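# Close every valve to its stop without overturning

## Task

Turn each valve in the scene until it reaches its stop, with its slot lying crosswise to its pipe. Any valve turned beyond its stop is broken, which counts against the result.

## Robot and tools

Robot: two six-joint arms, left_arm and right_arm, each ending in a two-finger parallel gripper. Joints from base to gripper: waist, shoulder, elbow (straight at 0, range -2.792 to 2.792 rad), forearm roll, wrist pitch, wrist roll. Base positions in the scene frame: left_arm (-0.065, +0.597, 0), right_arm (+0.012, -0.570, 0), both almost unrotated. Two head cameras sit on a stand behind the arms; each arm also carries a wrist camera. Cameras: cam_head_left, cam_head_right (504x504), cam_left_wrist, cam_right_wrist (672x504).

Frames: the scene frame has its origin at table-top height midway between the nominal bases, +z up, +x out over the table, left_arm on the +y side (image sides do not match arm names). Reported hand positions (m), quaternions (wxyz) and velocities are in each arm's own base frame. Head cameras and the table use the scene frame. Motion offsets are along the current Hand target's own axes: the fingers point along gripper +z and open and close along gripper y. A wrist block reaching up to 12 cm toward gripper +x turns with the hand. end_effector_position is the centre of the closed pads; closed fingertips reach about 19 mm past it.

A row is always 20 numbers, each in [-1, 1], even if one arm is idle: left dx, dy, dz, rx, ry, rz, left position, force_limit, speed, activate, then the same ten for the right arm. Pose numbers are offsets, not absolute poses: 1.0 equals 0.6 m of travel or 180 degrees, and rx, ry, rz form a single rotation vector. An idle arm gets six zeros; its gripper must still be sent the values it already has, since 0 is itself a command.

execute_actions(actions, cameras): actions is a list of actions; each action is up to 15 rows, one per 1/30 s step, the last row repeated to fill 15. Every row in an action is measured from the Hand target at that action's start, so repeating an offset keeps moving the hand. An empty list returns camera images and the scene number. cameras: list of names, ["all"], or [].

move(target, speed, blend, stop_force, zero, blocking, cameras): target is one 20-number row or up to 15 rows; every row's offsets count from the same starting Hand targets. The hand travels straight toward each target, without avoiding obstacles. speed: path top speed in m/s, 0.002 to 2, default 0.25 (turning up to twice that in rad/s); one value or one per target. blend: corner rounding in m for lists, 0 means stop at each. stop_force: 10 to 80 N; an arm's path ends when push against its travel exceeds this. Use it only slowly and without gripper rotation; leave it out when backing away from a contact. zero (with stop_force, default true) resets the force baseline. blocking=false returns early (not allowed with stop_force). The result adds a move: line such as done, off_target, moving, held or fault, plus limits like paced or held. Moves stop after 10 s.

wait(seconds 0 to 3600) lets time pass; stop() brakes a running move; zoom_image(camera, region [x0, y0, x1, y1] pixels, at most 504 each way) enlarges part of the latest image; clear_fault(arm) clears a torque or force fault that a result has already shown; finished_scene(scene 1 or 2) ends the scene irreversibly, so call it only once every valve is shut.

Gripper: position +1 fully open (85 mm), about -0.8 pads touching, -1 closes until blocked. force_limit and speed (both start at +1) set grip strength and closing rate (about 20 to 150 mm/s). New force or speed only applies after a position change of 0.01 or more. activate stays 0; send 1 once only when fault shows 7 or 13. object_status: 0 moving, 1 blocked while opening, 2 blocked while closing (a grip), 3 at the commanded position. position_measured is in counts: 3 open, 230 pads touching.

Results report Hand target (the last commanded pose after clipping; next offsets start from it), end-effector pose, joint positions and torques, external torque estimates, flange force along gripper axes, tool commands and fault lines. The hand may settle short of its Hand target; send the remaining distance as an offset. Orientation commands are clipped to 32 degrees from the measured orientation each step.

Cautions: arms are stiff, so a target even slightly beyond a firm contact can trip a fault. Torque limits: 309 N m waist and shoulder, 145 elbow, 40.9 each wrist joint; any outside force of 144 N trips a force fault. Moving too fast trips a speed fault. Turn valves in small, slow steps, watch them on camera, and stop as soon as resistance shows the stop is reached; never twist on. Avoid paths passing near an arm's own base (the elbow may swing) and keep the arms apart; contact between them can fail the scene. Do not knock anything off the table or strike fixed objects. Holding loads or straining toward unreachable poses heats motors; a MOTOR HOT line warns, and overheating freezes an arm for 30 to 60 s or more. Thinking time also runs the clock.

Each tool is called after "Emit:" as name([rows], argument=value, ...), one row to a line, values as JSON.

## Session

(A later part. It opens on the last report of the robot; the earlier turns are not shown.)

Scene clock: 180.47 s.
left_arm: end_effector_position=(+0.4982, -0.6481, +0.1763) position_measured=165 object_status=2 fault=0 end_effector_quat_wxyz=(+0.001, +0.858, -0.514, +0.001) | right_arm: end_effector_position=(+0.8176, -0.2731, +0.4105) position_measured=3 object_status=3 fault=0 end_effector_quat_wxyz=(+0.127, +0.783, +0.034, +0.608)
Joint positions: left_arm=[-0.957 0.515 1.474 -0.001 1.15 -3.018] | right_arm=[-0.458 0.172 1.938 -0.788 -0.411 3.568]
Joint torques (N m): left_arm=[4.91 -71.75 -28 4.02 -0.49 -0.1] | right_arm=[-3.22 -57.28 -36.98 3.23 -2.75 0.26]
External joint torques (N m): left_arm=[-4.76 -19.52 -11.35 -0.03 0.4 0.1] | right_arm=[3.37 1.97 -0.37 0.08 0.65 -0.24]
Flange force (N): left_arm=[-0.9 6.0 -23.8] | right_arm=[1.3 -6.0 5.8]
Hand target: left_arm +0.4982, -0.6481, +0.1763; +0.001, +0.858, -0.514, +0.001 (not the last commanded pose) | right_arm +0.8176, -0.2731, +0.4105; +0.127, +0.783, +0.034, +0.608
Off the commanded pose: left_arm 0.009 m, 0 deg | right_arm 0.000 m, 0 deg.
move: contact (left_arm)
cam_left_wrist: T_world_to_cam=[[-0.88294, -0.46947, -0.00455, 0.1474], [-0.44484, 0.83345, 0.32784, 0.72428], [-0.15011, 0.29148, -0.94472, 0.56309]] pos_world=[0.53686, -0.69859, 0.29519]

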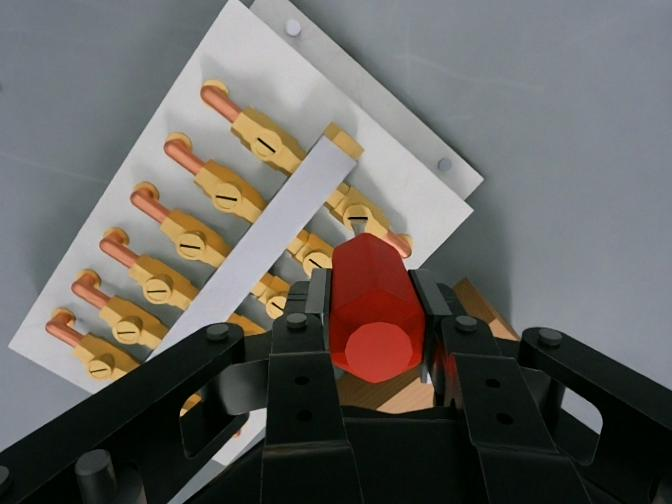

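Emit:
move([
  [0,0,-0.0017,0,0,0,-0.98,1,-1,0,0,0,0,0,0,0,1,1,1,0],
  [0.0013,0,-0.0017,0,0,0,-0.98,1,-1,0,0,0,0,0,0,0,1,1,1,0],
], speed=0.05)

Emit:
move(target=[0,0,0.01,0,0,0,-0.98,1,-1,0,0,0,0,0,0,0,1,1,1,0], speed=0.01, stop_force=12, cameras=["cam_left_wrist"])

Emit:
zoom_image(camera="cam_left_wrist", region=[320, 180, 400, 260])

Scene clock: 186.77 s.
left_arm: end_effector_position=(+0.4986, -0.6488, +0.1774) position_measured=165 object_status=2 fault=0 end_effector_quat_wxyz=(+0.001, +0.858, -0.514, +0.001) | right_arm: end_effector_position=(+0.8176, -0.2731, +0.4105) position_measured=3 object_status=3 fault=0 end_effector_quat_wxyz=(+0.127, +0.783, +0.034, +0.608)
Joint positions: left_arm=[-0.957 0.516 1.471 -0.001 1.153 -3.018] | right_arm=[-0.458 0.172 1.938 -0.788 -0.411 3.568]
Joint torques (N m): left_arm=[4.62 -87.73 -37.27 3.88 0.07 -0.11] | right_arm=[-3.16 -57.15 -36.94 3.22 -2.75 0.28]
External joint torques (N m): left_arm=[-4.49 -3.6 -2.07 0.1 -0.16 0.11] | right_arm=[3.35 1.71 -0.48 0.09 0.64 -0.26]
Flange force (N): left_arm=[0.1 5.4 -4.0] | right_arm=[1.5 -6.0 5.6]
Hand target: left_arm +0.4986, -0.6488, +0.1773; +0.001, +0.858, -0.514, +0.001 | right_arm +0.8176, -0.2731, +0.4105; +0.127, +0.783, +0.034, +0.608
Off the commanded pose: left_arm 0.000 m, 0 deg | right_arm 0.000 m, 0 deg.
move: done

Scene clock: 187.73 s.
left_arm: end_effector_position=(+0.4986, -0.6489, +0.1738) position_measured=165 object_status=2 fault=0 end_effector_quat_wxyz=(+0.001, +0.858, -0.514, +0.001) | right_arm: end_effector_position=(+0.8176, -0.2731, +0.4105) position_measured=3 object_status=3 fault=0 end_effector_quat_wxyz=(+0.127, +0.783, +0.034, +0.608)
Joint positions: left_arm=[-0.958 0.518 1.474 -0.001 1.147 -3.018] | right_arm=[-0.458 0.172 1.938 -0.788 -0.411 3.568]
Joint torques (N m): left_arm=[5.15 -66.77 -24.81 3.89 -0.32 -0.11] | right_arm=[-3.14 -56.96 -37.1 3.23 -2.72 0.25]
External joint torques (N m): left_arm=[-4.97 -24.94 -14.52 0.1 0.23 0.11] | right_arm=[3.35 1.88 -0.38 0.09 0.6 -0.23]
Flange force (N): left_arm=[-1.4 6.3 -30.0] | right_arm=[1.3 -6.0 5.7]
Hand target: left_arm +0.4986, -0.6489, +0.1738; +0.001, +0.858, -0.514, +0.001 (not the last commanded pose) | right_arm +0.8176, -0.2731, +0.4105; +0.127, +0.783, +0.034, +0.608
Off the commanded pose: left_arm 0.002 m, 0 deg | right_arm 0.000 m, 0 deg.
move: contact (left_arm)
cam_left_wrist: T_world_to_cam=[[-0.88297, -0.46941, -0.00462, 0.14749], [-0.44485, 0.83355, 0.32756, 0.72598], [-0.14991, 0.29128, -0.94482, 0.56086]] pos_world=[0.53726, -0.69928, 0.29279]

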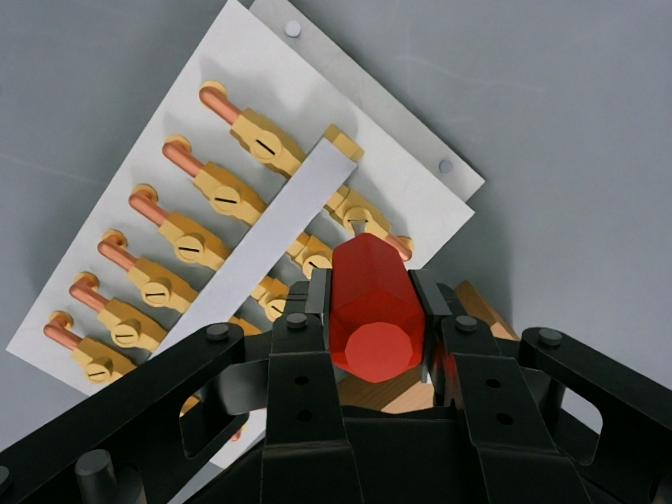

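Scaled by 6.300.

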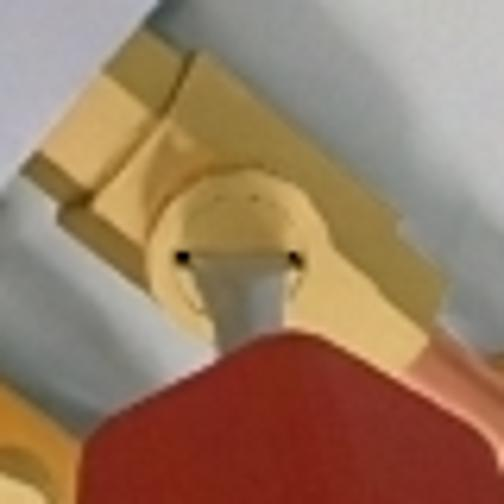

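Emit:
move(target=[0.0003,0.0016,-0.0012,0,0,-0.1111,-0.98,1,-1,0,0,0,0,0,0,0,1,1,1,0], speed=0.15, cameras=["cam_left_wrist"])

Emit:
zoom_image(camera="cam_left_wrist", region=[320, 180, 400, 260])

Scene clock: 193.43 s.
left_arm: end_effector_position=(+0.4978, -0.6495, +0.1745) position_measured=165 object_status=2 fault=0 end_effector_quat_wxyz=(+0.001, +0.934, -0.358, +0.001) | right_arm: end_effector_position=(+0.8176, -0.2731, +0.4105) position_measured=3 object_status=3 fault=0 end_effector_quat_wxyz=(+0.127, +0.783, +0.034, +0.608)
Joint positions: left_arm=[-0.959 0.518 1.474 -0.001 1.148 -3.368] | right_arm=[-0.458 0.172 1.938 -0.788 -0.411 3.568]
Joint torques (N m): left_arm=[-1 -109.37 -49.52 0.83 1.09 -1.36] | right_arm=[-3.44 -57.17 -36.88 3.19 -2.74 0.24]
External joint torques (N m): left_arm=[1.18 17.67 10.18 3.19 -1.17 1.36] | right_arm=[3.29 2.54 -0.41 0.1 0.66 -0.22]
Flange force (N): left_arm=[1.6 -2.9 22.7] | right_arm=[1.0 -5.8 6.8]
Hand target: left_arm +0.4979, -0.6495, +0.1745; +0.001, +0.934, -0.358, +0.001 | right_arm +0.8176, -0.2731, +0.4105; +0.127, +0.783, +0.034, +0.608
Off the commanded pose: left_arm 0.000 m, 0 deg | right_arm 0.000 m, 0 deg.
move: done
cam_left_wrist: T_world_to_cam=[[-0.6692, -0.74307, -0.00389, -0.13779], [-0.70283, 0.63124, 0.32797, 0.72287], [-0.24125, 0.22221, -0.94468, 0.5621]] pos_world=[0.55145, -0.68359, 0.29339]

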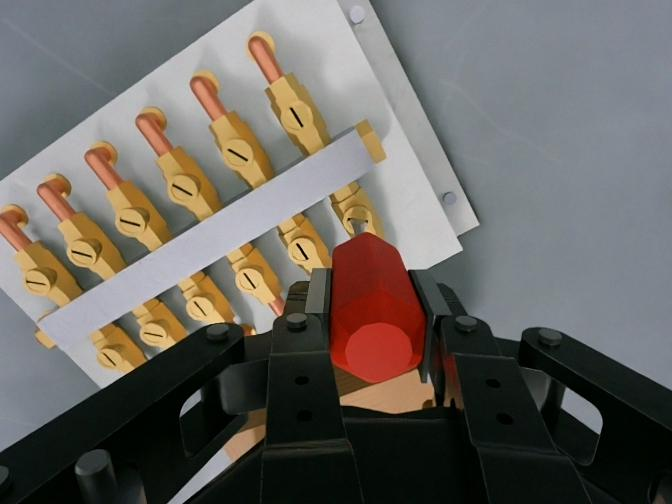

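Scaled by 6.300.

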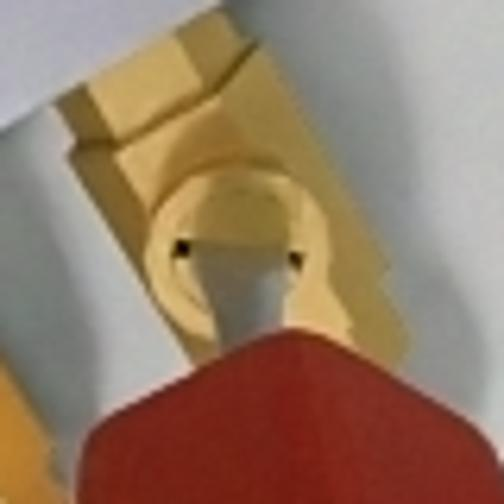

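Emit:
move(target=[0.0004,0.002,0.0005,0,0,-0.1389,-0.98,1,-1,0,0,0,0,0,0,0,1,1,1,0], speed=0.15, cameras=["cam_left_wrist"])

Emit:
zoom_image(camera="cam_left_wrist", region=[320, 180, 400, 260])

Scene clock: 199.83 s.
left_arm: end_effector_position=(+0.4972, -0.6506, +0.1743) position_measured=165 object_status=2 fault=0 end_effector_quat_wxyz=(+0.001, +0.989, -0.147, +0.000) | right_arm: end_effector_position=(+0.8176, -0.2731, +0.4105) position_measured=3 object_status=3 fault=0 end_effector_quat_wxyz=(+0.127, +0.783, +0.034, +0.608)
Joint positions: left_arm=[-0.96 0.519 1.473 -0.001 1.148 -3.806] | right_arm=[-0.458 0.172 1.938 -0.788 -0.411 3.568]
Joint torques (N m): left_arm=[-3.92 -92.36 -42.08 -0.65 -1.04 -1.54] | right_arm=[-2.94 -57.19 -36.86 3.2 -2.74 0.26]
External joint torques (N m): left_arm=[4.07 0.85 2.82 4.68 0.97 1.54] | right_arm=[3.07 2.29 -0.4 0.09 0.64 -0.24]
Flange force (N): left_arm=[0.5 -8.1 1.6] | right_arm=[0.9 -5.5 6.2]
Hand target: left_arm +0.4972, -0.6506, +0.1742; +0.001, +0.989, -0.147, +0.000 | right_arm +0.8176, -0.2731, +0.4105; +0.127, +0.783, +0.034, +0.608
Off the commanded pose: left_arm 0.000 m, 0 deg | right_arm 0.000 m, 0 deg.
move: done
cam_left_wrist: T_world_to_cam=[[-0.29236, -0.9563, -0.00328, -0.46523], [-0.90356, 0.27511, 0.32848, 0.59126], [-0.31322, 0.09899, -0.94451, 0.51755]] pos_world=[0.56033, -0.6588, 0.29309]

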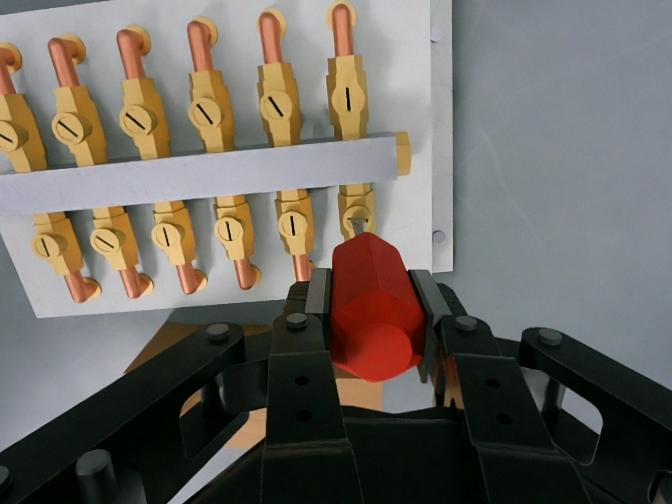

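Scaled by 6.300.

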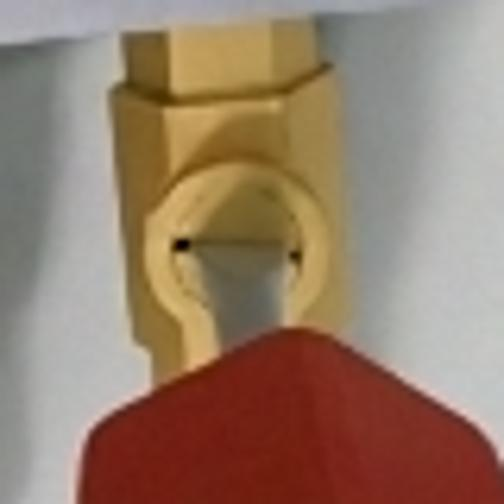

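Emit:
move(target=[0,0.0004,0,0,0,-0.0333,-0.98,1,-1,0,0,0,0,0,0,0,1,1,1,0], speed=0.15)

Emit:
execute_actions([
  [[0,0.0001,0,0,0,-0.0056,-0.98,1,-1,0,0,0,0,0,0,0,1,1,1,0]],
  [[0,0.0001,0,0,0,-0.0056,-0.98,1,-1,0,0,0,0,0,0,0,1,1,1,0]],
  [[0,0.0001,0,0,0,-0.0056,-0.98,1,-1,0,0,0,0,0,0,0,1,1,1,0]],
])

Scene clock: 203.87 s.
left_arm: end_effector_position=(+0.4972, -0.6508, +0.1742) position_measured=165 object_status=2 fault=0 end_effector_quat_wxyz=(+0.001, +0.995, -0.095, +0.000) | right_arm: end_effector_position=(+0.8176, -0.2731, +0.4105) position_measured=3 object_status=3 fault=0 end_effector_quat_wxyz=(+0.127, +0.783, +0.034, +0.608)
Joint positions: left_arm=[-0.96 0.519 1.473 -0.001 1.148 -3.911] | right_arm=[-0.458 0.172 1.938 -0.788 -0.411 3.568]
Joint torques (N m): left_arm=[-3.58 -87.64 -40.55 -0.47 -2.04 -1.46] | right_arm=[-3.08 -57.11 -36.96 3.23 -2.76 0.27]
External joint torques (N m): left_arm=[3.76 -4 1.25 4.52 1.98 1.46] | right_arm=[3.19 2.15 -0.3 0.07 0.66 -0.25]
Flange force (N): left_arm=[-0.9 -9.3 -4.6] | right_arm=[1.0 -5.8 5.9]
Hand target: left_arm +0.4972, -0.6508, +0.1742; +0.001, +0.995, -0.095, +0.000 | right_arm +0.8176, -0.2731, +0.4105; +0.127, +0.783, +0.034, +0.608
Off the commanded pose: left_arm 0.000 m, 0 deg | right_arm 0.000 m, 0 deg.
move: done

Scene clock: 205.57 s.
left_arm: end_effector_position=(+0.4971, -0.6510, +0.1742) position_measured=165 object_status=2 fault=0 end_effector_quat_wxyz=(+0.001, +0.998, -0.069, +0.000) | right_arm: end_effector_position=(+0.8176, -0.2731, +0.4105) position_measured=3 object_status=3 fault=0 end_effector_quat_wxyz=(+0.127, +0.783, +0.034, +0.608)
Joint positions: left_arm=[-0.96 0.519 1.472 -0.001 1.148 -3.964] | right_arm=[-0.458 0.172 1.938 -0.788 -0.411 3.568]
Joint torques (N m): left_arm=[-3.17 -87.79 -40.39 -0.4 -1.94 -1.51] | right_arm=[-3.08 -57.09 -36.92 3.22 -2.75 0.24]
External joint torques (N m): left_arm=[3.33 -3.89 1.04 4.46 1.87 1.51] | right_arm=[3.21 2.02 -0.42 0.08 0.65 -0.22]
External joint torques at the end of the 1st action: left_arm=[2.99 -3.82 0.94 4.31 1.62 1.55] | right_arm=[3.22 1.3 -0.74 0.09 0.62 -0.3]
External joint torques at the end of the 2nd action: left_arm=[3.08 -3.45 1.32 4.27 1.71 1.52] | right_arm=[3.33 1.73 -0.45 0.09 0.65 -0.24]
Flange force (N): left_arm=[-0.3 -8.6 -4.6] | right_arm=[1.3 -5.7 5.9]
Flange force at the end of the 1st action (N): left_arm=[-0.5 -8.3 -4.2] | right_arm=[1.9 -5.9 5.3]
Flange force at the end of the 2nd action (N): left_arm=[-0.7 -8.5 -3.8] | right_arm=[1.5 -6.0 5.5]
Hand target: left_arm +0.4971, -0.6510, +0.1742; +0.001, +0.998, -0.069, +0.000 | right_arm +0.8176, -0.2731, +0.4105; +0.127, +0.783, +0.034, +0.608
Off the commanded pose: left_arm 0.000 m, 0 deg | right_arm 0.000 m, 0 deg.
Step readings (end_effector_position of left_arm | right_arm; steps 1 to 15: 1st action; 16 to 30: 2nd action; 31 to 45: 3rd action):
0: (+0.4972, -0.6508, +0.1742) | (+0.8176, -0.2731, +0.4105)
1: (+0.4972, -0.6508, +0.1742) | (+0.8176, -0.2731, +0.4105)
2: (+0.4972, -0.6509, +0.1742) | (+0.8176, -0.2731, +0.4105)
4: (+0.4972, -0.6509, +0.1742) | (+0.8176, -0.2731, +0.4105)
8: (+0.4972, -0.6509, +0.1742) | (+0.8176, -0.2731, +0.4105)
15: (+0.4972, -0.6509, +0.1742) | (+0.8176, -0.2731, +0.4105)
16: (+0.4972, -0.6509, +0.1742) | (+0.8176, -0.2731, +0.4105)
17: (+0.4972, -0.6509, +0.1742) | (+0.8176, -0.2731, +0.4105)
19: (+0.4972, -0.6509, +0.1742) | (+0.8176, -0.2731, +0.4105)
23: (+0.4971, -0.6509, +0.1742) | (+0.8176, -0.2731, +0.4105)
30: (+0.4971, -0.6509, +0.1742) | (+0.8176, -0.2731, +0.4105)
31: (+0.4971, -0.6509, +0.1742) | (+0.8176, -0.2731, +0.4105)
32: (+0.4972, -0.6509, +0.1742) | (+0.8176, -0.2731, +0.4105)
34: (+0.4972, -0.6510, +0.1742) | (+0.8176, -0.2731, +0.4105)
38: (+0.4971, -0.6510, +0.1742) | (+0.8176, -0.2731, +0.4105)
45: (+0.4971, -0.6510, +0.1742) | (+0.8176, -0.2731, +0.4105)

Emit:
execute_actions([
  [[0,0.0001,0,0,0,-0.0056,-0.98,1,-1,0,0,0,0,0,0,0,1,1,1,0]],
  [[0,0.0001,0,0,0,-0.0056,-0.98,1,-1,0,0,0,0,0,0,0,1,1,1,0]],
  [[0,0.0001,0,0,0,-0.0056,-0.98,1,-1,0,0,0,0,0,0,0,1,1,1,0]],
], cameras=["cam_left_wrist"])

Emit:
zoom_image(camera="cam_left_wrist", region=[320, 180, 400, 260])

Scene clock: 209.60 s.
left_arm: end_effector_position=(+0.4971, -0.6512, +0.1742) position_measured=165 object_status=2 fault=0 end_effector_quat_wxyz=(+0.001, +0.999, -0.043, +0.000) | right_arm: end_effector_position=(+0.8176, -0.2731, +0.4105) position_measured=3 object_status=3 fault=0 end_effector_quat_wxyz=(+0.127, +0.783, +0.034, +0.608)
Joint positions: left_arm=[-0.961 0.519 1.472 -0.001 1.148 -4.017] | right_arm=[-0.458 0.172 1.938 -0.788 -0.411 3.568]
Joint torques (N m): left_arm=[-2.98 -87.13 -40.43 -0.49 -2.25 -1.59] | right_arm=[-3.05 -56.97 -36.99 3.24 -2.73 0.26]
External joint torques (N m): left_arm=[3.19 -4.76 1.06 4.55 2.2 1.59] | right_arm=[3.36 2.39 -0.15 0.05 0.63 -0.24]
External joint torques at the end of the 1st action: left_arm=[3.34 -5.41 0.96 4.48 2.04 1.52] | right_arm=[3.14 2.18 -0.36 0.07 0.68 -0.23]
External joint torques at the end of the 2nd action: left_arm=[3.76 -4.32 1.53 4.58 2.22 1.51] | right_arm=[3.19 2.19 -0.39 0.09 0.65 -0.27]
Flange force (N): left_arm=[-0.6 -9.4 -5.6] | right_arm=[0.8 -5.9 6.1]
Flange force at the end of the 1st action (N): left_arm=[-1.1 -10.1 -5.9] | right_arm=[1.1 -5.6 6.0]
Flange force at the end of the 2nd action (N): left_arm=[-0.5 -10.1 -5.0] | right_arm=[1.0 -5.8 6.1]
Hand target: left_arm +0.4971, -0.6512, +0.1742; +0.001, +0.999, -0.043, +0.000 | right_arm +0.8176, -0.2731, +0.4105; +0.127, +0.783, +0.034, +0.608
Off the commanded pose: left_arm 0.000 m, 0 deg | right_arm 0.000 m, 0 deg.
Step readings (end_effector_position of left_arm | right_arm; steps 1 to 15: 1st action; 16 to 30: 2nd action; 31 to 45: 3rd action):
0: (+0.4971, -0.6510, +0.1742) | (+0.8176, -0.2731, +0.4105)
1: (+0.4971, -0.6510, +0.1742) | (+0.8176, -0.2731, +0.4105)
2: (+0.4971, -0.6510, +0.1742) | (+0.8176, -0.2731, +0.4105)
4: (+0.4971, -0.6510, +0.1742) | (+0.8176, -0.2731, +0.4105)
8: (+0.4971, -0.6510, +0.1742) | (+0.8176, -0.2731, +0.4105)
15: (+0.4971, -0.6510, +0.1742) | (+0.8176, -0.2731, +0.4105)
16: (+0.4971, -0.6510, +0.1742) | (+0.8176, -0.2731, +0.4105)
17: (+0.4971, -0.6511, +0.1742) | (+0.8176, -0.2731, +0.4105)
19: (+0.4972, -0.6511, +0.1742) | (+0.8176, -0.2731, +0.4105)
23: (+0.4971, -0.6511, +0.1742) | (+0.8176, -0.2731, +0.4105)
30: (+0.4971, -0.6511, +0.1742) | (+0.8176, -0.2731, +0.4105)
31: (+0.4971, -0.6511, +0.1742) | (+0.8176, -0.2731, +0.4105)
32: (+0.4971, -0.6511, +0.1742) | (+0.8176, -0.2731, +0.4105)
34: (+0.4971, -0.6512, +0.1742) | (+0.8176, -0.2731, +0.4105)
38: (+0.4971, -0.6512, +0.1742) | (+0.8176, -0.2731, +0.4105)
45: (+0.4971, -0.6512, +0.1742) | (+0.8176, -0.2731, +0.4105)
cam_left_wrist: T_world_to_cam=[[-0.08648, -0.99625, -0.00309, -0.59417], [-0.94092, 0.08066, 0.32887, 0.48318], [-0.32739, 0.03135, -0.94437, 0.48056]] pos_world=[0.56058, -0.64598, 0.29309]

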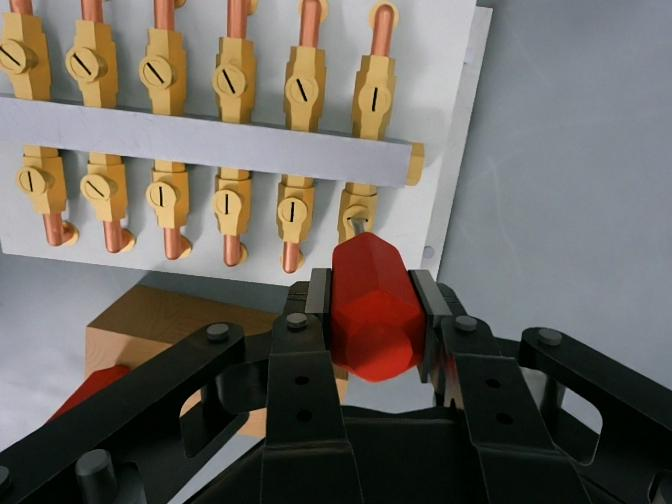

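Scaled by 6.300.

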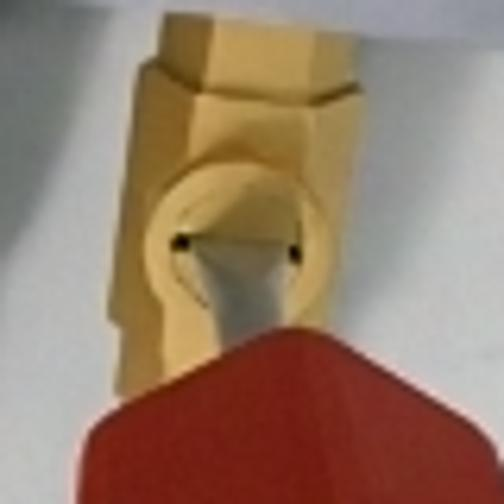

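Emit:
execute_actions([
  [[0,0.0001,0,0,0,-0.0056,-0.98,1,-1,0,0,0,0,0,0,0,1,1,1,0]],
  [[0,0.0001,0,0,0,-0.0056,-0.98,1,-1,0,0,0,0,0,0,0,1,1,1,0]],
  [[0,0.0001,0,0,0,-0.0056,-0.98,1,-1,0,0,0,0,0,0,0,1,1,1,0]],
])

Scene clock: 214.70 s.
left_arm: end_effector_position=(+0.4971, -0.6514, +0.1742) position_measured=165 object_status=2 fault=0 end_effector_quat_wxyz=(+0.001, +1.000, -0.016, +0.000) | right_arm: end_effector_position=(+0.8176, -0.2731, +0.4105) position_measured=3 object_status=3 fault=0 end_effector_quat_wxyz=(+0.127, +0.783, +0.034, +0.608)
Joint positions: left_arm=[-0.961 0.519 1.472 -0.001 1.149 -4.07] | right_arm=[-0.458 0.172 1.938 -0.788 -0.411 3.568]
Joint torques (N m): left_arm=[-0.53 -85.64 -40.1 0.55 -2.53 -1.89] | right_arm=[-3.01 -57.24 -37 3.2 -2.75 0.28]
External joint torques (N m): left_arm=[0.73 -6.27 0.79 3.51 2.48 1.89] | right_arm=[2.88 2.53 -0.28 0.09 0.66 -0.26]
External joint torques at the end of the 1st action: left_arm=[1.94 -5.66 0.81 3.91 2.35 1.83] | right_arm=[3.32 1.7 -0.52 0.1 0.65 -0.26]
External joint torques at the end of the 2nd action: left_arm=[0.54 -5.8 0.99 3.43 2.62 1.95] | right_arm=[3.25 2.4 -0.17 0.08 0.67 -0.26]
Flange force (N): left_arm=[-3.1 -8.8 -7.3] | right_arm=[0.5 -5.3 6.4]
Flange force at the end of the 1st action (N): left_arm=[-1.5 -9.1 -6.7] | right_arm=[1.5 -6.0 5.6]
Flange force at the end of the 2nd action (N): left_arm=[-3.0 -8.5 -7.1] | right_arm=[0.7 -6.0 6.2]
Hand target: left_arm +0.4971, -0.6513, +0.1742; +0.001, +1.000, -0.016, +0.000 | right_arm +0.8176, -0.2731, +0.4105; +0.127, +0.783, +0.034, +0.608
Off the commanded pose: left_arm 0.000 m, 0 deg | right_arm 0.000 m, 0 deg.
Step readings (end_effector_position of left_arm | right_arm; steps 1 to 15: 1st action; 16 to 30: 2nd action; 31 to 45: 3rd action):
0: (+0.4971, -0.6512, +0.1742) | (+0.8176, -0.2731, +0.4105)
1: (+0.4971, -0.6512, +0.1742) | (+0.8176, -0.2731, +0.4105)
2: (+0.4971, -0.6512, +0.1742) | (+0.8176, -0.2731, +0.4105)
4: (+0.4971, -0.6512, +0.1742) | (+0.8176, -0.2731, +0.4105)
8: (+0.4971, -0.6512, +0.1742) | (+0.8176, -0.2731, +0.4105)
15: (+0.4971, -0.6512, +0.1742) | (+0.8176, -0.2731, +0.4105)
16: (+0.4971, -0.6512, +0.1742) | (+0.8176, -0.2731, +0.4105)
17: (+0.4971, -0.6512, +0.1742) | (+0.8176, -0.2731, +0.4105)
19: (+0.4971, -0.6513, +0.1742) | (+0.8176, -0.2731, +0.4105)
23: (+0.4971, -0.6513, +0.1742) | (+0.8176, -0.2731, +0.4105)
30: (+0.4971, -0.6513, +0.1742) | (+0.8176, -0.2731, +0.4105)
31: (+0.4971, -0.6513, +0.1742) | (+0.8176, -0.2731, +0.4105)
32: (+0.4971, -0.6513, +0.1742) | (+0.8176, -0.2731, +0.4105)
34: (+0.4971, -0.6513, +0.1742) | (+0.8176, -0.2731, +0.4105)
38: (+0.4971, -0.6514, +0.1742) | (+0.8176, -0.2731, +0.4105)
45: (+0.4971, -0.6514, +0.1742) | (+0.8176, -0.2731, +0.4105)

Emit:
execute_actions([
  [[0,0.0001,0,0,0,-0.0056,-0.98,1,-1,0,0,0,0,0,0,0,1,1,1,0]],
  [[0,0.0001,0,0,0,-0.0056,-0.98,1,-1,0,0,0,0,0,0,0,1,1,1,0]],
], cameras=["cam_left_wrist"])

Emit:
zoom_image(camera="cam_left_wrist", region=[320, 180, 400, 260])

Scene clock: 219.13 s.
left_arm: end_effector_position=(+0.4971, -0.6515, +0.1742) position_measured=165 object_status=2 fault=0 end_effector_quat_wxyz=(+0.001, +1.000, +0.001, +0.000) | right_arm: end_effector_position=(+0.8176, -0.2731, +0.4105) position_measured=3 object_status=3 fault=0 end_effector_quat_wxyz=(+0.127, +0.783, +0.034, +0.608)
Joint positions: left_arm=[-0.961 0.52 1.471 -0.001 1.149 -4.105] | right_arm=[-0.458 0.172 1.938 -0.788 -0.411 3.568]
Joint torques (N m): left_arm=[0.94 -84.38 -40.3 0.92 -2.92 -2.1] | right_arm=[-3.25 -56.84 -37.1 3.22 -2.77 0.26]
External joint torques (N m): left_arm=[-0.82 -6.81 1.18 3.12 2.87 2.1] | right_arm=[3.1 1.84 -0.25 0.08 0.68 -0.24]
External joint torques at the end of the 1st action: left_arm=[0.08 -6.59 0.77 3.38 2.79 2.02] | right_arm=[3.16 1.8 -0.47 0.08 0.64 -0.22]
Flange force (N): left_arm=[-4.9 -9.1 -7.9] | right_arm=[1.1 -5.7 5.3]
Flange force at the end of the 1st action (N): left_arm=[-3.4 -8.7 -8.0] | right_arm=[1.4 -5.6 5.5]
Hand target: left_arm +0.4971, -0.6515, +0.1742; +0.001, +1.000, +0.001, +0.000 | right_arm +0.8176, -0.2731, +0.4105; +0.127, +0.783, +0.034, +0.608
Off the commanded pose: left_arm 0.000 m, 0 deg | right_arm 0.000 m, 0 deg.
Step readings (end_effector_position of left_arm | right_arm; steps 1 to 15: 1st action; 16 to 30: 2nd action):
0: (+0.4971, -0.6514, +0.1742) | (+0.8176, -0.2731, +0.4105)
1: (+0.4971, -0.6514, +0.1742) | (+0.8176, -0.2731, +0.4105)
2: (+0.4971, -0.6514, +0.1742) | (+0.8176, -0.2731, +0.4105)
4: (+0.4971, -0.6514, +0.1742) | (+0.8176, -0.2731, +0.4105)
8: (+0.4971, -0.6514, +0.1742) | (+0.8176, -0.2731, +0.4105)
15: (+0.4971, -0.6514, +0.1742) | (+0.8176, -0.2731, +0.4105)
16: (+0.4971, -0.6514, +0.1742) | (+0.8176, -0.2731, +0.4105)
17: (+0.4971, -0.6514, +0.1742) | (+0.8176, -0.2731, +0.4105)
19: (+0.4971, -0.6514, +0.1742) | (+0.8176, -0.2731, +0.4105)
23: (+0.4971, -0.6515, +0.1742) | (+0.8176, -0.2731, +0.4105)
30: (+0.4971, -0.6515, +0.1742) | (+0.8176, -0.2731, +0.4105)
cam_left_wrist: T_world_to_cam=[[0.00136, -0.99999, -0.00308, -0.64058], [-0.94432, -0.0023, 0.32903, 0.43081], [-0.32903, 0.00246, -0.94432, 0.46257]] pos_world=[0.5599, -0.64073, 0.29309]

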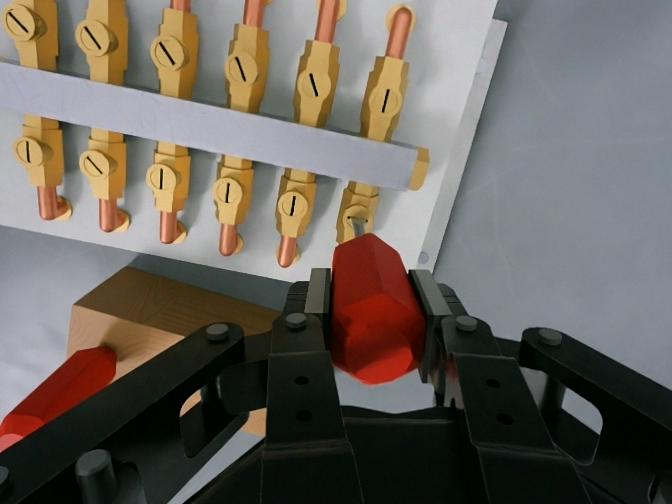

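Scaled by 6.300.

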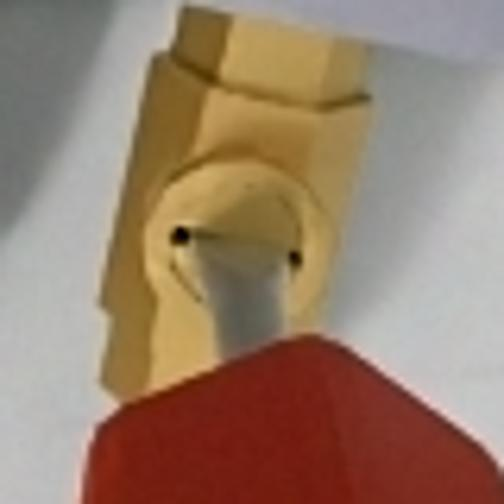

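Emit:
move([
  [0,0,0,0,0,0.0167,-0.98,1,-1,0,0,0,0,0,0,0,1,1,1,0],
  [0,0,-0.02,0,0,0.0167,-0.98,1,-1,0,0,0,0,0,0,0,1,1,1,0],
  [0.0177,-0.0628,-0.02,0,0,0.55,-0.98,1,-1,0,0,0,0,0,0,0,1,1,1,0],
  [0.0177,-0.0628,-0.01,0,0,0.55,-0.98,1,-1,0,0,0,0,0,0,0,1,1,1,0],
], speed=[0.1,0.1,0.3,0.1], blend=[0.001,0.003,0.003,0], cameras=["cam_left_wrist"])

Emit:
zoom_image(camera="cam_left_wrist", region=[320, 180, 400, 260])

Scene clock: 232.33 s.
left_arm: end_effector_position=(+0.5076, -0.6137, +0.1802) position_measured=165 object_status=2 fault=0 end_effector_quat_wxyz=(+0.000, -0.651, +0.759, -0.001) | right_arm: end_effector_position=(+0.8176, -0.2731, +0.4105) position_measured=3 object_status=3 fault=0 end_effector_quat_wxyz=(+0.127, +0.783, +0.034, +0.608)
Joint positions: left_arm=[-0.923 0.482 1.52 -0.001 1.138 -2.339] | right_arm=[-0.458 0.172 1.938 -0.788 -0.411 3.568]
Joint torques (N m): left_arm=[4.79 -85.4 -37.15 3.82 -0.01 -0.06] | right_arm=[-2.95 -57.09 -37.02 3.21 -2.74 0.28]
External joint torques (N m): left_arm=[-4.61 -2.92 -2.13 0.12 -0.06 0.06] | right_arm=[2.87 2.02 -0.43 0.09 0.64 -0.26]
Flange force (N): left_arm=[4.5 3.6 -3.8] | right_arm=[1.0 -5.3 5.8]
Hand target: left_arm +0.5076, -0.6137, +0.1802; +0.000, -0.651, +0.759, -0.001 | right_arm +0.8176, -0.2731, +0.4105; +0.127, +0.783, +0.034, +0.608
Off the commanded pose: left_arm 0.000 m, 0 deg | right_arm 0.000 m, 0 deg.
move: done
cam_left_wrist: T_world_to_cam=[[-0.98789, 0.15506, -0.006, 0.60872], [0.14457, 0.9337, 0.32759, 0.4608], [0.0564, 0.32275, -0.9448, 0.47257]] pos_world=[0.50808, -0.67716, 0.29919]

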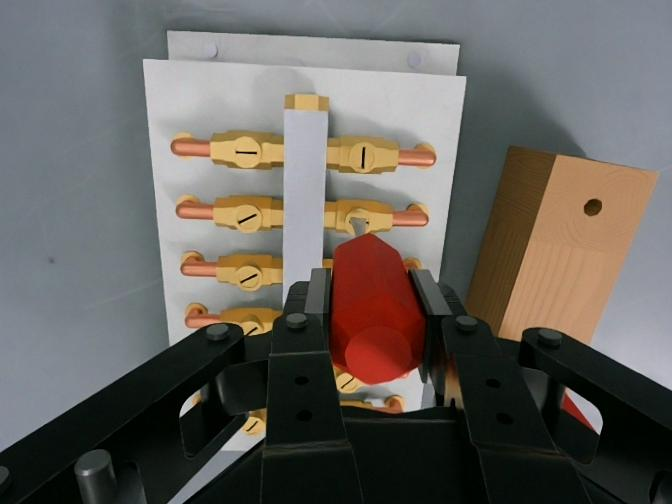

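Scaled by 6.300.

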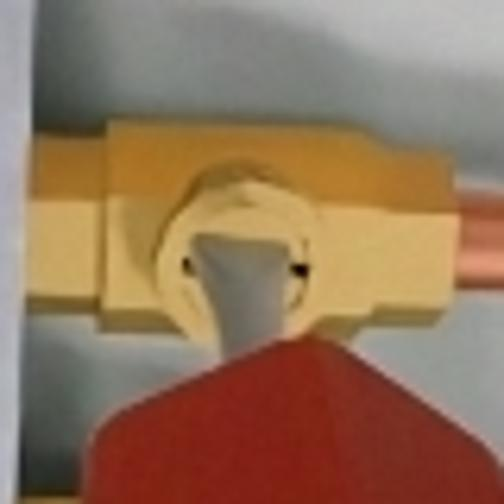

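Emit:
move([
  [-0.0055,0.0008,0,0,0,-0.0139,-0.98,1,-1,0,0,0,0,0,0,0,1,1,1,0],
  [-0.0055,0.0008,0.0033,0,0,-0.0139,-0.98,1,-1,0,0,0,0,0,0,0,1,1,1,0],
], speed=0.05, cameras=["cam_left_wrist"])

Emit:
zoom_image(camera="cam_left_wrist", region=[340, 205, 376, 232])

Scene clock: 237.97 s.
left_arm: end_effector_position=(+0.5076, -0.6104, +0.1783) position_measured=165 object_status=2 fault=0 end_effector_quat_wxyz=(-0.001, -0.667, +0.745, -0.001) | right_arm: end_effector_position=(+0.8176, -0.2731, +0.4105) position_measured=3 object_status=3 fault=0 end_effector_quat_wxyz=(+0.127, +0.783, +0.034, +0.608)
Joint positions: left_arm=[-0.92 0.479 1.527 -0.001 1.133 -2.38] | right_arm=[-0.458 0.172 1.938 -0.788 -0.411 3.568]
Joint torques (N m): left_arm=[4.55 -84.29 -36.87 3.81 0.05 -0.13] | right_arm=[-2.95 -57.16 -36.91 3.23 -2.72 0.3]
External joint torques (N m): left_arm=[-4.4 -3.31 -2.14 0.1 -0.12 0.13] | right_arm=[3.12 2.19 -0.34 0.07 0.62 -0.27]
Flange force (N): left_arm=[3.7 3.9 -4.0] | right_arm=[0.9 -5.7 6.0]
Hand target: left_arm +0.5076, -0.6104, +0.1782; -0.001, -0.667, +0.745, -0.001 | right_arm +0.8176, -0.2731, +0.4105; +0.127, +0.783, +0.034, +0.608
Off the commanded pose: left_arm 0.000 m, 0 deg | right_arm 0.000 m, 0 deg.
move: done
cam_left_wrist: T_world_to_cam=[[-0.99372, 0.11178, -0.00589, 0.58475], [0.1037, 0.93914, 0.32751, 0.48246], [0.04214, 0.32484, -0.94483, 0.47813]] pos_world=[0.5109, -0.67377, 0.29719]

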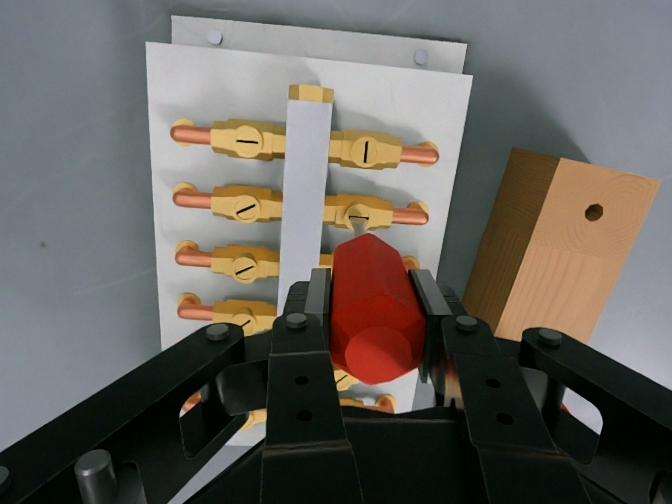

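Scaled by 14.000.

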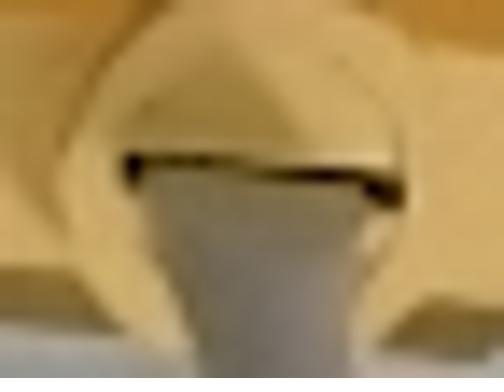

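Emit:
move(target=[-0.0007,0,0,0,0,0.003,-0.98,1,-1,0,0,0,0,0,0,0,1,1,1,0], speed=0.05)

Emit:
move(target=[0,0,0.015,0,0,0,-0.98,1,-1,0,0,0,0,0,0,0,1,1,1,0], speed=0.01, stop_force=12, cameras=["cam_left_wrist"])

Emit:
zoom_image(camera="cam_left_wrist", region=[340, 205, 376, 232])

Scene clock: 241.80 s.
left_arm: end_effector_position=(+0.5077, -0.6100, +0.1782) position_measured=165 object_status=2 fault=0 end_effector_quat_wxyz=(+0.000, -0.663, +0.748, -0.001) | right_arm: end_effector_position=(+0.8176, -0.2731, +0.4105) position_measured=3 object_status=3 fault=0 end_effector_quat_wxyz=(+0.127, +0.783, +0.034, +0.608)
Joint positions: left_arm=[-0.92 0.479 1.528 -0.001 1.133 -2.37] | right_arm=[-0.458 0.172 1.938 -0.788 -0.411 3.568]
Joint torques (N m): left_arm=[4.23 -84.55 -37.13 3.81 0.08 -0.08] | right_arm=[-3.05 -57.24 -37.05 3.23 -2.73 0.22]
External joint torques (N m): left_arm=[-4.04 -3.42 -1.92 0.1 -0.15 0.08] | right_arm=[3.04 2.31 -0.29 0.07 0.63 -0.2]
Flange force (N): left_arm=[3.0 4.1 -3.8] | right_arm=[0.9 -5.3 6.0]
Hand target: left_arm +0.5077, -0.6100, +0.1782; -0.001, -0.663, +0.748, -0.001 | right_arm +0.8176, -0.2731, +0.4105; +0.127, +0.783, +0.034, +0.608
Off the commanded pose: left_arm 0.000 m, 0 deg | right_arm 0.000 m, 0 deg.
move: done

Scene clock: 242.83 s.
left_arm: end_effector_position=(+0.5077, -0.6101, +0.1739) position_measured=165 object_status=2 fault=0 end_effector_quat_wxyz=(-0.001, -0.663, +0.748, -0.001) | right_arm: end_effector_position=(+0.8176, -0.2731, +0.4105) position_measured=3 object_status=3 fault=0 end_effector_quat_wxyz=(+0.127, +0.783, +0.034, +0.608)
Joint positions: left_arm=[-0.92 0.482 1.532 -0.001 1.126 -2.37] | right_arm=[-0.458 0.172 1.938 -0.788 -0.411 3.568]
Joint torques (N m): left_arm=[5.6 -67.25 -26.35 4.39 0.02 0.04] | right_arm=[-3.33 -57.16 -37.01 3.24 -2.76 0.25]
External joint torques (N m): left_arm=[-5.4 -20.68 -12.54 -0.48 -0.09 -0.04] | right_arm=[3.36 1.76 -0.39 0.06 0.66 -0.23]
Flange force (N): left_arm=[3.8 6.0 -25.4] | right_arm=[1.5 -5.9 5.5]
Hand target: left_arm +0.5077, -0.6101, +0.1739; -0.001, -0.663, +0.748, -0.001 (not the last commanded pose) | right_arm +0.8176, -0.2731, +0.4105; +0.127, +0.783, +0.034, +0.608
Off the commanded pose: left_arm 0.005 m, 0 deg | right_arm 0.000 m, 0 deg.
move: contact (left_arm)
cam_left_wrist: T_world_to_cam=[[-0.99262, 0.12112, -0.00609, 0.58998], [0.11247, 0.93818, 0.32737, 0.47855], [0.04537, 0.32427, -0.94488, 0.47197]] pos_world=[0.5104, -0.67347, 0.29289]

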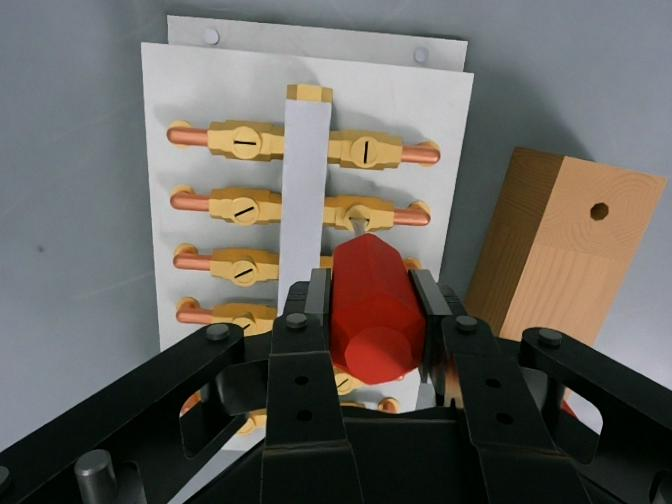

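Scaled by 14.000.

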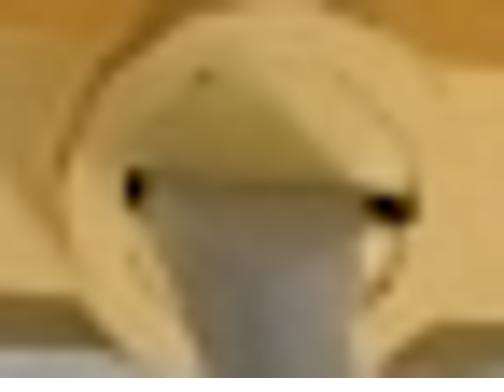

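Emit:
move([
  [0,0,-0.001,0,0,-0.01,-0.98,1,-1,0,0,0,0,0,0,0,1,1,1,0],
  [0.0006,0.0023,-0.001,0,0,-0.1667,-0.98,1,-1,0,0,0,0,0,0,0,1,1,1,0],
  [0.0023,0.004,-0.001,0,0,-0.3333,-0.98,1,-1,0,0,0,0,0,0,0,1,1,1,0],
  [0.0042,0.0046,-0.001,0,0,-0.4722,-0.98,1,-1,0,0,0,0,0,0,0,1,1,1,0],
], speed=0.15, blend=[0.0005,0.001,0.001,0], cameras=["cam_left_wrist"])

Emit:
zoom_image(camera="cam_left_wrist", region=[320, 180, 400, 260])

Scene clock: 257.73 s.
left_arm: end_effector_position=(+0.5047, -0.6122, +0.1745) position_measured=165 object_status=2 fault=0 end_effector_quat_wxyz=(+0.001, +0.995, -0.103, +0.000) | right_arm: end_effector_position=(+0.8176, -0.2731, +0.4105) position_measured=3 object_status=3 fault=0 end_effector_quat_wxyz=(+0.127, +0.783, +0.034, +0.608)
Joint positions: left_arm=[-0.925 0.481 1.532 -0.001 1.126 -3.858] | right_arm=[-0.458 0.172 1.938 -0.788 -0.411 3.568]
Joint torques (N m): left_arm=[6.3 -95.93 -42.7 4.42 1.27 -0.61] | right_arm=[-3.06 -57.26 -36.92 3.22 -2.74 0.24]
External joint torques (N m): left_arm=[-6.15 8.31 3.86 -0.43 -1.34 0.61] | right_arm=[3.3 1.99 -0.54 0.1 0.62 -0.22]
Flange force (N): left_arm=[-2.9 6.6 11.3] | right_arm=[1.4 -5.8 6.0]
Hand target: left_arm +0.5047, -0.6122, +0.1745; +0.001, +0.995, -0.103, +0.000 | right_arm +0.8176, -0.2731, +0.4105; +0.127, +0.783, +0.034, +0.608
Off the commanded pose: left_arm 0.000 m, 0 deg | right_arm 0.000 m, 0 deg.
move: done
cam_left_wrist: T_world_to_cam=[[-0.20728, -0.97828, -0.00307, -0.4828], [-0.92422, 0.1948, 0.32845, 0.5486], [-0.32072, 0.07092, -0.94452, 0.50296]] pos_world=[0.56825, -0.61485, 0.29339]

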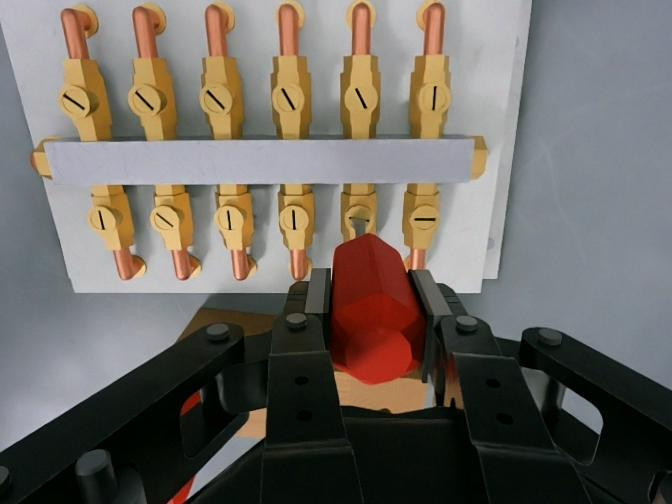

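Scaled by 6.300.

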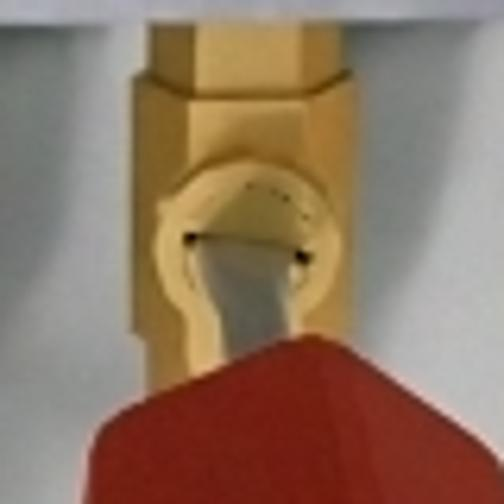

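Emit:
move(target=[0,0.0006,0,0,0,-0.0389,-0.98,1,-1,0,0,0,0,0,0,0,1,1,1,0], speed=0.15)

Emit:
execute_actions([
  [[0,0.0001,0,0,0,-0.0056,-0.98,1,-1,0,0,0,0,0,0,0,1,1,1,0]],
  [[0,0.0001,0,0,0,-0.0056,-0.98,1,-1,0,0,0,0,0,0,0,1,1,1,0]],
  [[0,0.0001,0,0,0,-0.0056,-0.98,1,-1,0,0,0,0,0,0,0,1,1,1,0]],
], cameras=["cam_left_wrist"])

Emit:
zoom_image(camera="cam_left_wrist", region=[320, 180, 400, 260])

Scene clock: 262.20 s.
left_arm: end_effector_position=(+0.5046, -0.6126, +0.1745) position_measured=165 object_status=2 fault=0 end_effector_quat_wxyz=(+0.001, +0.999, -0.043, +0.000) | right_arm: end_effector_position=(+0.8176, -0.2731, +0.4105) position_measured=3 object_status=3 fault=0 end_effector_quat_wxyz=(+0.127, +0.783, +0.034, +0.608)
Joint positions: left_arm=[-0.925 0.481 1.532 -0.001 1.126 -3.981] | right_arm=[-0.458 0.172 1.938 -0.788 -0.411 3.568]
Joint torques (N m): left_arm=[5.83 -93.95 -41.79 3.99 1.06 -0.63] | right_arm=[-3.13 -57.25 -36.98 3.22 -2.73 0.27]
External joint torques (N m): left_arm=[-5.68 6.21 2.87 0.02 -1.12 0.63] | right_arm=[3.16 2.45 -0.22 0.07 0.64 -0.25]
Flange force (N): left_arm=[-3.7 5.4 8.6] | right_arm=[0.7 -5.7 6.2]
Hand target: left_arm +0.5046, -0.6126, +0.1745; +0.001, +0.999, -0.043, +0.000 | right_arm +0.8176, -0.2731, +0.4105; +0.127, +0.783, +0.034, +0.608
Off the commanded pose: left_arm 0.000 m, 0 deg | right_arm 0.000 m, 0 deg.
move: done

Scene clock: 263.90 s.
left_arm: end_effector_position=(+0.5046, -0.6128, +0.1745) position_measured=165 object_status=2 fault=0 end_effector_quat_wxyz=(+0.001, +1.000, -0.016, +0.000) | right_arm: end_effector_position=(+0.8176, -0.2731, +0.4105) position_measured=3 object_status=3 fault=0 end_effector_quat_wxyz=(+0.127, +0.783, +0.034, +0.608)
Joint positions: left_arm=[-0.925 0.482 1.531 -0.001 1.127 -4.034] | right_arm=[-0.458 0.172 1.938 -0.788 -0.411 3.568]
Joint torques (N m): left_arm=[5.58 -93.78 -41.94 3.96 0.86 -0.77] | right_arm=[-3.13 -57.43 -36.91 3.23 -2.76 0.28]
External joint torques (N m): left_arm=[-5.41 5.74 2.94 0.06 -0.92 0.77] | right_arm=[3.25 2.09 -0.51 0.08 0.65 -0.26]
External joint torques at the end of the 1st action: left_arm=[-5.35 6 3.18 -0.01 -0.96 0.62] | right_arm=[3.12 1.3 -0.48 0.1 0.62 -0.22]
External joint torques at the end of the 2nd action: left_arm=[-4.98 5 2.88 0.06 -0.84 0.59] | right_arm=[3.07 1.66 -0.61 0.08 0.66 -0.22]
Flange force (N): left_arm=[-4.0 4.3 8.1] | right_arm=[1.3 -5.8 6.2]
Flange force at the end of the 1st action (N): left_arm=[-4.2 4.2 8.5] | right_arm=[1.6 -5.7 4.8]
Flange force at the end of the 2nd action (N): left_arm=[-4.3 3.5 7.4] | right_arm=[1.7 -5.4 5.5]
Hand target: left_arm +0.5046, -0.6128, +0.1745; +0.001, +1.000, -0.016, +0.000 | right_arm +0.8176, -0.2731, +0.4105; +0.127, +0.783, +0.034, +0.608
Off the commanded pose: left_arm 0.000 m, 0 deg | right_arm 0.000 m, 0 deg.
Step readings (end_effector_position of left_arm | right_arm; steps 1 to 15: 1st action; 16 to 30: 2nd action; 31 to 45: 3rd action):
0: (+0.5046, -0.6126, +0.1745) | (+0.8176, -0.2731, +0.4105)
1: (+0.5046, -0.6126, +0.1745) | (+0.8176, -0.2731, +0.4105)
2: (+0.5046, -0.6126, +0.1745) | (+0.8176, -0.2731, +0.4105)
4: (+0.5046, -0.6126, +0.1745) | (+0.8176, -0.2731, +0.4105)
8: (+0.5046, -0.6126, +0.1745) | (+0.8176, -0.2731, +0.4105)
15: (+0.5046, -0.6126, +0.1745) | (+0.8176, -0.2731, +0.4105)
16: (+0.5046, -0.6126, +0.1745) | (+0.8176, -0.2731, +0.4105)
17: (+0.5046, -0.6127, +0.1745) | (+0.8176, -0.2731, +0.4105)
19: (+0.5046, -0.6127, +0.1745) | (+0.8176, -0.2731, +0.4105)
23: (+0.5046, -0.6127, +0.1745) | (+0.8176, -0.2731, +0.4105)
30: (+0.5046, -0.6127, +0.1745) | (+0.8176, -0.2731, +0.4105)
31: (+0.5046, -0.6127, +0.1745) | (+0.8176, -0.2731, +0.4105)
32: (+0.5046, -0.6127, +0.1745) | (+0.8176, -0.2731, +0.4105)
34: (+0.5046, -0.6127, +0.1745) | (+0.8176, -0.2731, +0.4105)
38: (+0.5046, -0.6128, +0.1745) | (+0.8176, -0.2731, +0.4105)
45: (+0.5046, -0.6128, +0.1745) | (+0.8176, -0.2731, +0.4105)
cam_left_wrist: T_world_to_cam=[[-0.03376, -0.99943, -0.00283, -0.58391], [-0.94389, 0.03096, 0.32879, 0.45811], [-0.32852, 0.01377, -0.9444, 0.4718]] pos_world=[0.56769, -0.60425, 0.29329]

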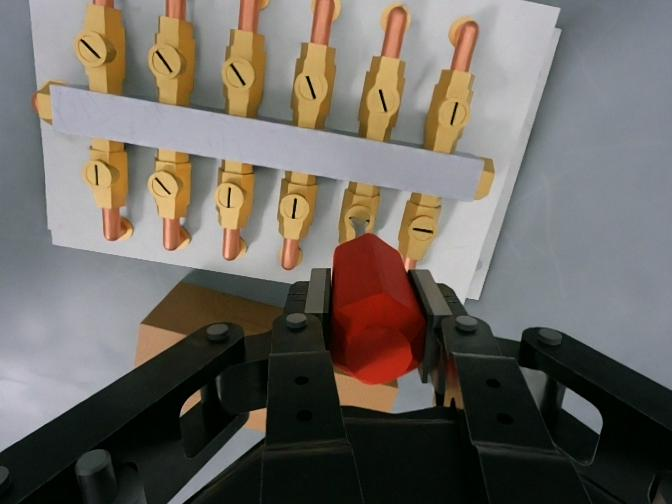

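Scaled by 6.300.

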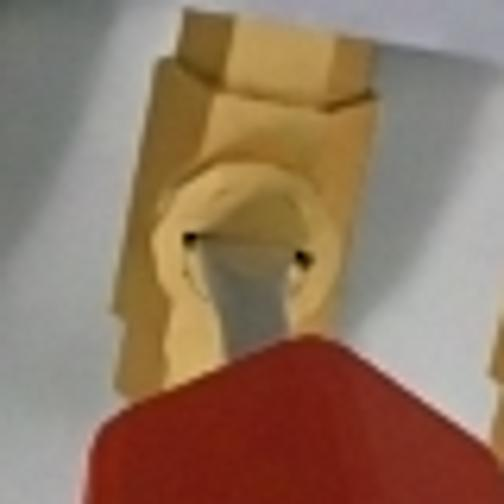

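Emit:
execute_actions([
  [[0,0.0001,0,0,0,-0.0056,-0.98,1,-1,0,0,0,0,0,0,0,1,1,1,0]],
  [[0,0.0001,0,0,0,-0.0056,-0.98,1,-1,0,0,0,0,0,0,0,1,1,1,0]],
  [[0,0.0001,0,0,0,-0.0056,-0.98,1,-1,0,0,0,0,0,0,0,1,1,1,0]],
])

Scene clock: 269.20 s.
left_arm: end_effector_position=(+0.5046, -0.6129, +0.1745) position_measured=165 object_status=2 fault=0 end_effector_quat_wxyz=(+0.001, +1.000, +0.010, +0.000) | right_arm: end_effector_position=(+0.8176, -0.2731, +0.4105) position_measured=3 object_status=3 fault=0 end_effector_quat_wxyz=(+0.127, +0.783, +0.034, +0.608)
Joint positions: left_arm=[-0.925 0.482 1.531 -0.001 1.127 -4.087] | right_arm=[-0.458 0.172 1.938 -0.788 -0.411 3.568]
Joint torques (N m): left_arm=[6.51 -89.6 -41.29 2.92 -0.38 -2.35] | right_arm=[-3.07 -56.92 -36.96 3.2 -2.73 0.27]
External joint torques (N m): left_arm=[-6.36 1.78 2.36 1.1 0.32 2.35] | right_arm=[3.05 1.87 -0.55 0.11 0.62 -0.25]
External joint torques at the end of the 1st action: left_arm=[-6.13 5.72 3.26 0.34 -0.76 1.37] | right_arm=[3.1 2.35 -0.16 0.05 0.65 -0.24]
External joint torques at the end of the 2nd action: left_arm=[-6.38 4.37 2.89 0.71 -0.64 1.93] | right_arm=[3.23 1.66 -0.51 0.1 0.63 -0.25]
Flange force (N): left_arm=[-5.7 1.0 2.8] | right_arm=[1.3 -5.6 5.8]
Flange force at the end of the 1st action (N): left_arm=[-4.7 3.7 8.1] | right_arm=[0.7 -5.6 5.9]
Flange force at the end of the 2nd action (N): left_arm=[-5.0 2.7 6.6] | right_arm=[1.5 -5.9 5.5]
Hand target: left_arm +0.5046, -0.6129, +0.1745; +0.001, +1.000, +0.010, +0.000 | right_arm +0.8176, -0.2731, +0.4105; +0.127, +0.783, +0.034, +0.608
Off the commanded pose: left_arm 0.000 m, 0 deg | right_arm 0.000 m, 0 deg.
Step readings (end_effector_position of left_arm | right_arm; steps 1 to 15: 1st action; 16 to 30: 2nd action; 31 to 45: 3rd action):
0: (+0.5046, -0.6128, +0.1745) | (+0.8176, -0.2731, +0.4105)
1: (+0.5046, -0.6128, +0.1745) | (+0.8176, -0.2731, +0.4105)
2: (+0.5046, -0.6128, +0.1745) | (+0.8176, -0.2731, +0.4105)
4: (+0.5046, -0.6128, +0.1745) | (+0.8176, -0.2731, +0.4105)
8: (+0.5046, -0.6128, +0.1745) | (+0.8176, -0.2731, +0.4105)
15: (+0.5046, -0.6128, +0.1745) | (+0.8176, -0.2731, +0.4105)
16: (+0.5046, -0.6128, +0.1745) | (+0.8176, -0.2731, +0.4105)
17: (+0.5046, -0.6128, +0.1745) | (+0.8176, -0.2731, +0.4105)
19: (+0.5046, -0.6129, +0.1745) | (+0.8176, -0.2731, +0.4105)
23: (+0.5046, -0.6129, +0.1745) | (+0.8176, -0.2731, +0.4105)
30: (+0.5046, -0.6129, +0.1745) | (+0.8176, -0.2731, +0.4105)
31: (+0.5046, -0.6129, +0.1745) | (+0.8176, -0.2731, +0.4105)
32: (+0.5046, -0.6129, +0.1745) | (+0.8176, -0.2731, +0.4105)
34: (+0.5046, -0.6129, +0.1745) | (+0.8176, -0.2731, +0.4105)
38: (+0.5046, -0.6129, +0.1745) | (+0.8176, -0.2731, +0.4105)
45: (+0.5046, -0.6129, +0.1745) | (+0.8176, -0.2731, +0.4105)

Emit:
move([
  [0,0,0,0,0,0.0167,-0.98,1,-1,0,0,0,0,0,0,0,1,1,1,0],
  [0,0,-0.018,0,0,0.0167,-0.98,1,-1,0,0,0,0,0,0,0,1,1,1,0],
  [0.0187,-0.0688,-0.018,0,0,0.519,-0.98,1,-1,0,0,0,0,0,0,0,1,1,1,0],
  [0.0187,-0.0688,-0.0067,0,0,0.519,-0.98,1,-1,0,0,0,0,0,0,0,1,1,1,0],
], speed=[0.1,0.1,0.4,0.1], blend=[0.001,0.003,0.003,0], cameras=["cam_left_wrist"])

Emit:
zoom_image(camera="cam_left_wrist", region=[340, 205, 376, 232])

Scene clock: 279.03 s.
left_arm: end_effector_position=(+0.5150, -0.5714, +0.1785) position_measured=165 object_status=2 fault=0 end_effector_quat_wxyz=(+0.001, +0.693, -0.721, +0.001) | right_arm: end_effector_position=(+0.8176, -0.2731, +0.4105) position_measured=3 object_status=3 fault=0 end_effector_quat_wxyz=(+0.127, +0.783, +0.034, +0.608)
Joint positions: left_arm=[-0.882 0.443 1.583 -0.001 1.113 -2.413] | right_arm=[-0.458 0.172 1.938 -0.788 -0.411 3.568]
Joint torques (N m): left_arm=[4.58 -77.34 -36.57 3.77 0.1 -0.14] | right_arm=[-3.05 -57.25 -36.98 3.2 -2.77 0.31]
External joint torques (N m): left_arm=[-4.39 -6.84 -2.19 0.13 -0.17 0.14] | right_arm=[3.11 1.98 -0.48 0.11 0.66 -0.29]
Flange force (N): left_arm=[0.0 7.7 -6.6] | right_arm=[1.1 -5.8 5.9]
Hand target: left_arm +0.5150, -0.5714, +0.1784; +0.001, +0.693, -0.721, +0.001 | right_arm +0.8176, -0.2731, +0.4105; +0.127, +0.783, +0.034, +0.608
Off the commanded pose: left_arm 0.000 m, 0 deg | right_arm 0.000 m, 0 deg.
move: done
cam_left_wrist: T_world_to_cam=[[-0.99916, 0.04061, -0.00593, 0.54983], [0.03644, 0.9442, 0.32734, 0.48256], [0.01889, 0.32685, -0.94489, 0.47856]] pos_world=[0.52274, -0.63438, 0.29749]

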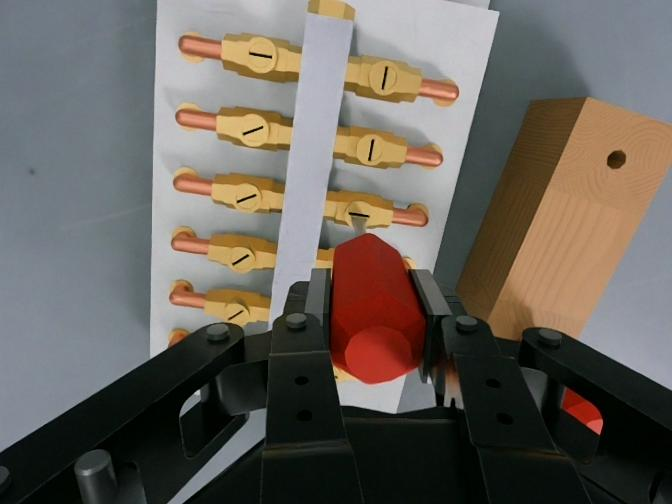

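Scaled by 14.000.

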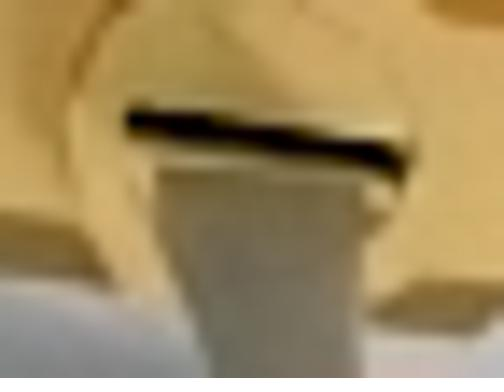

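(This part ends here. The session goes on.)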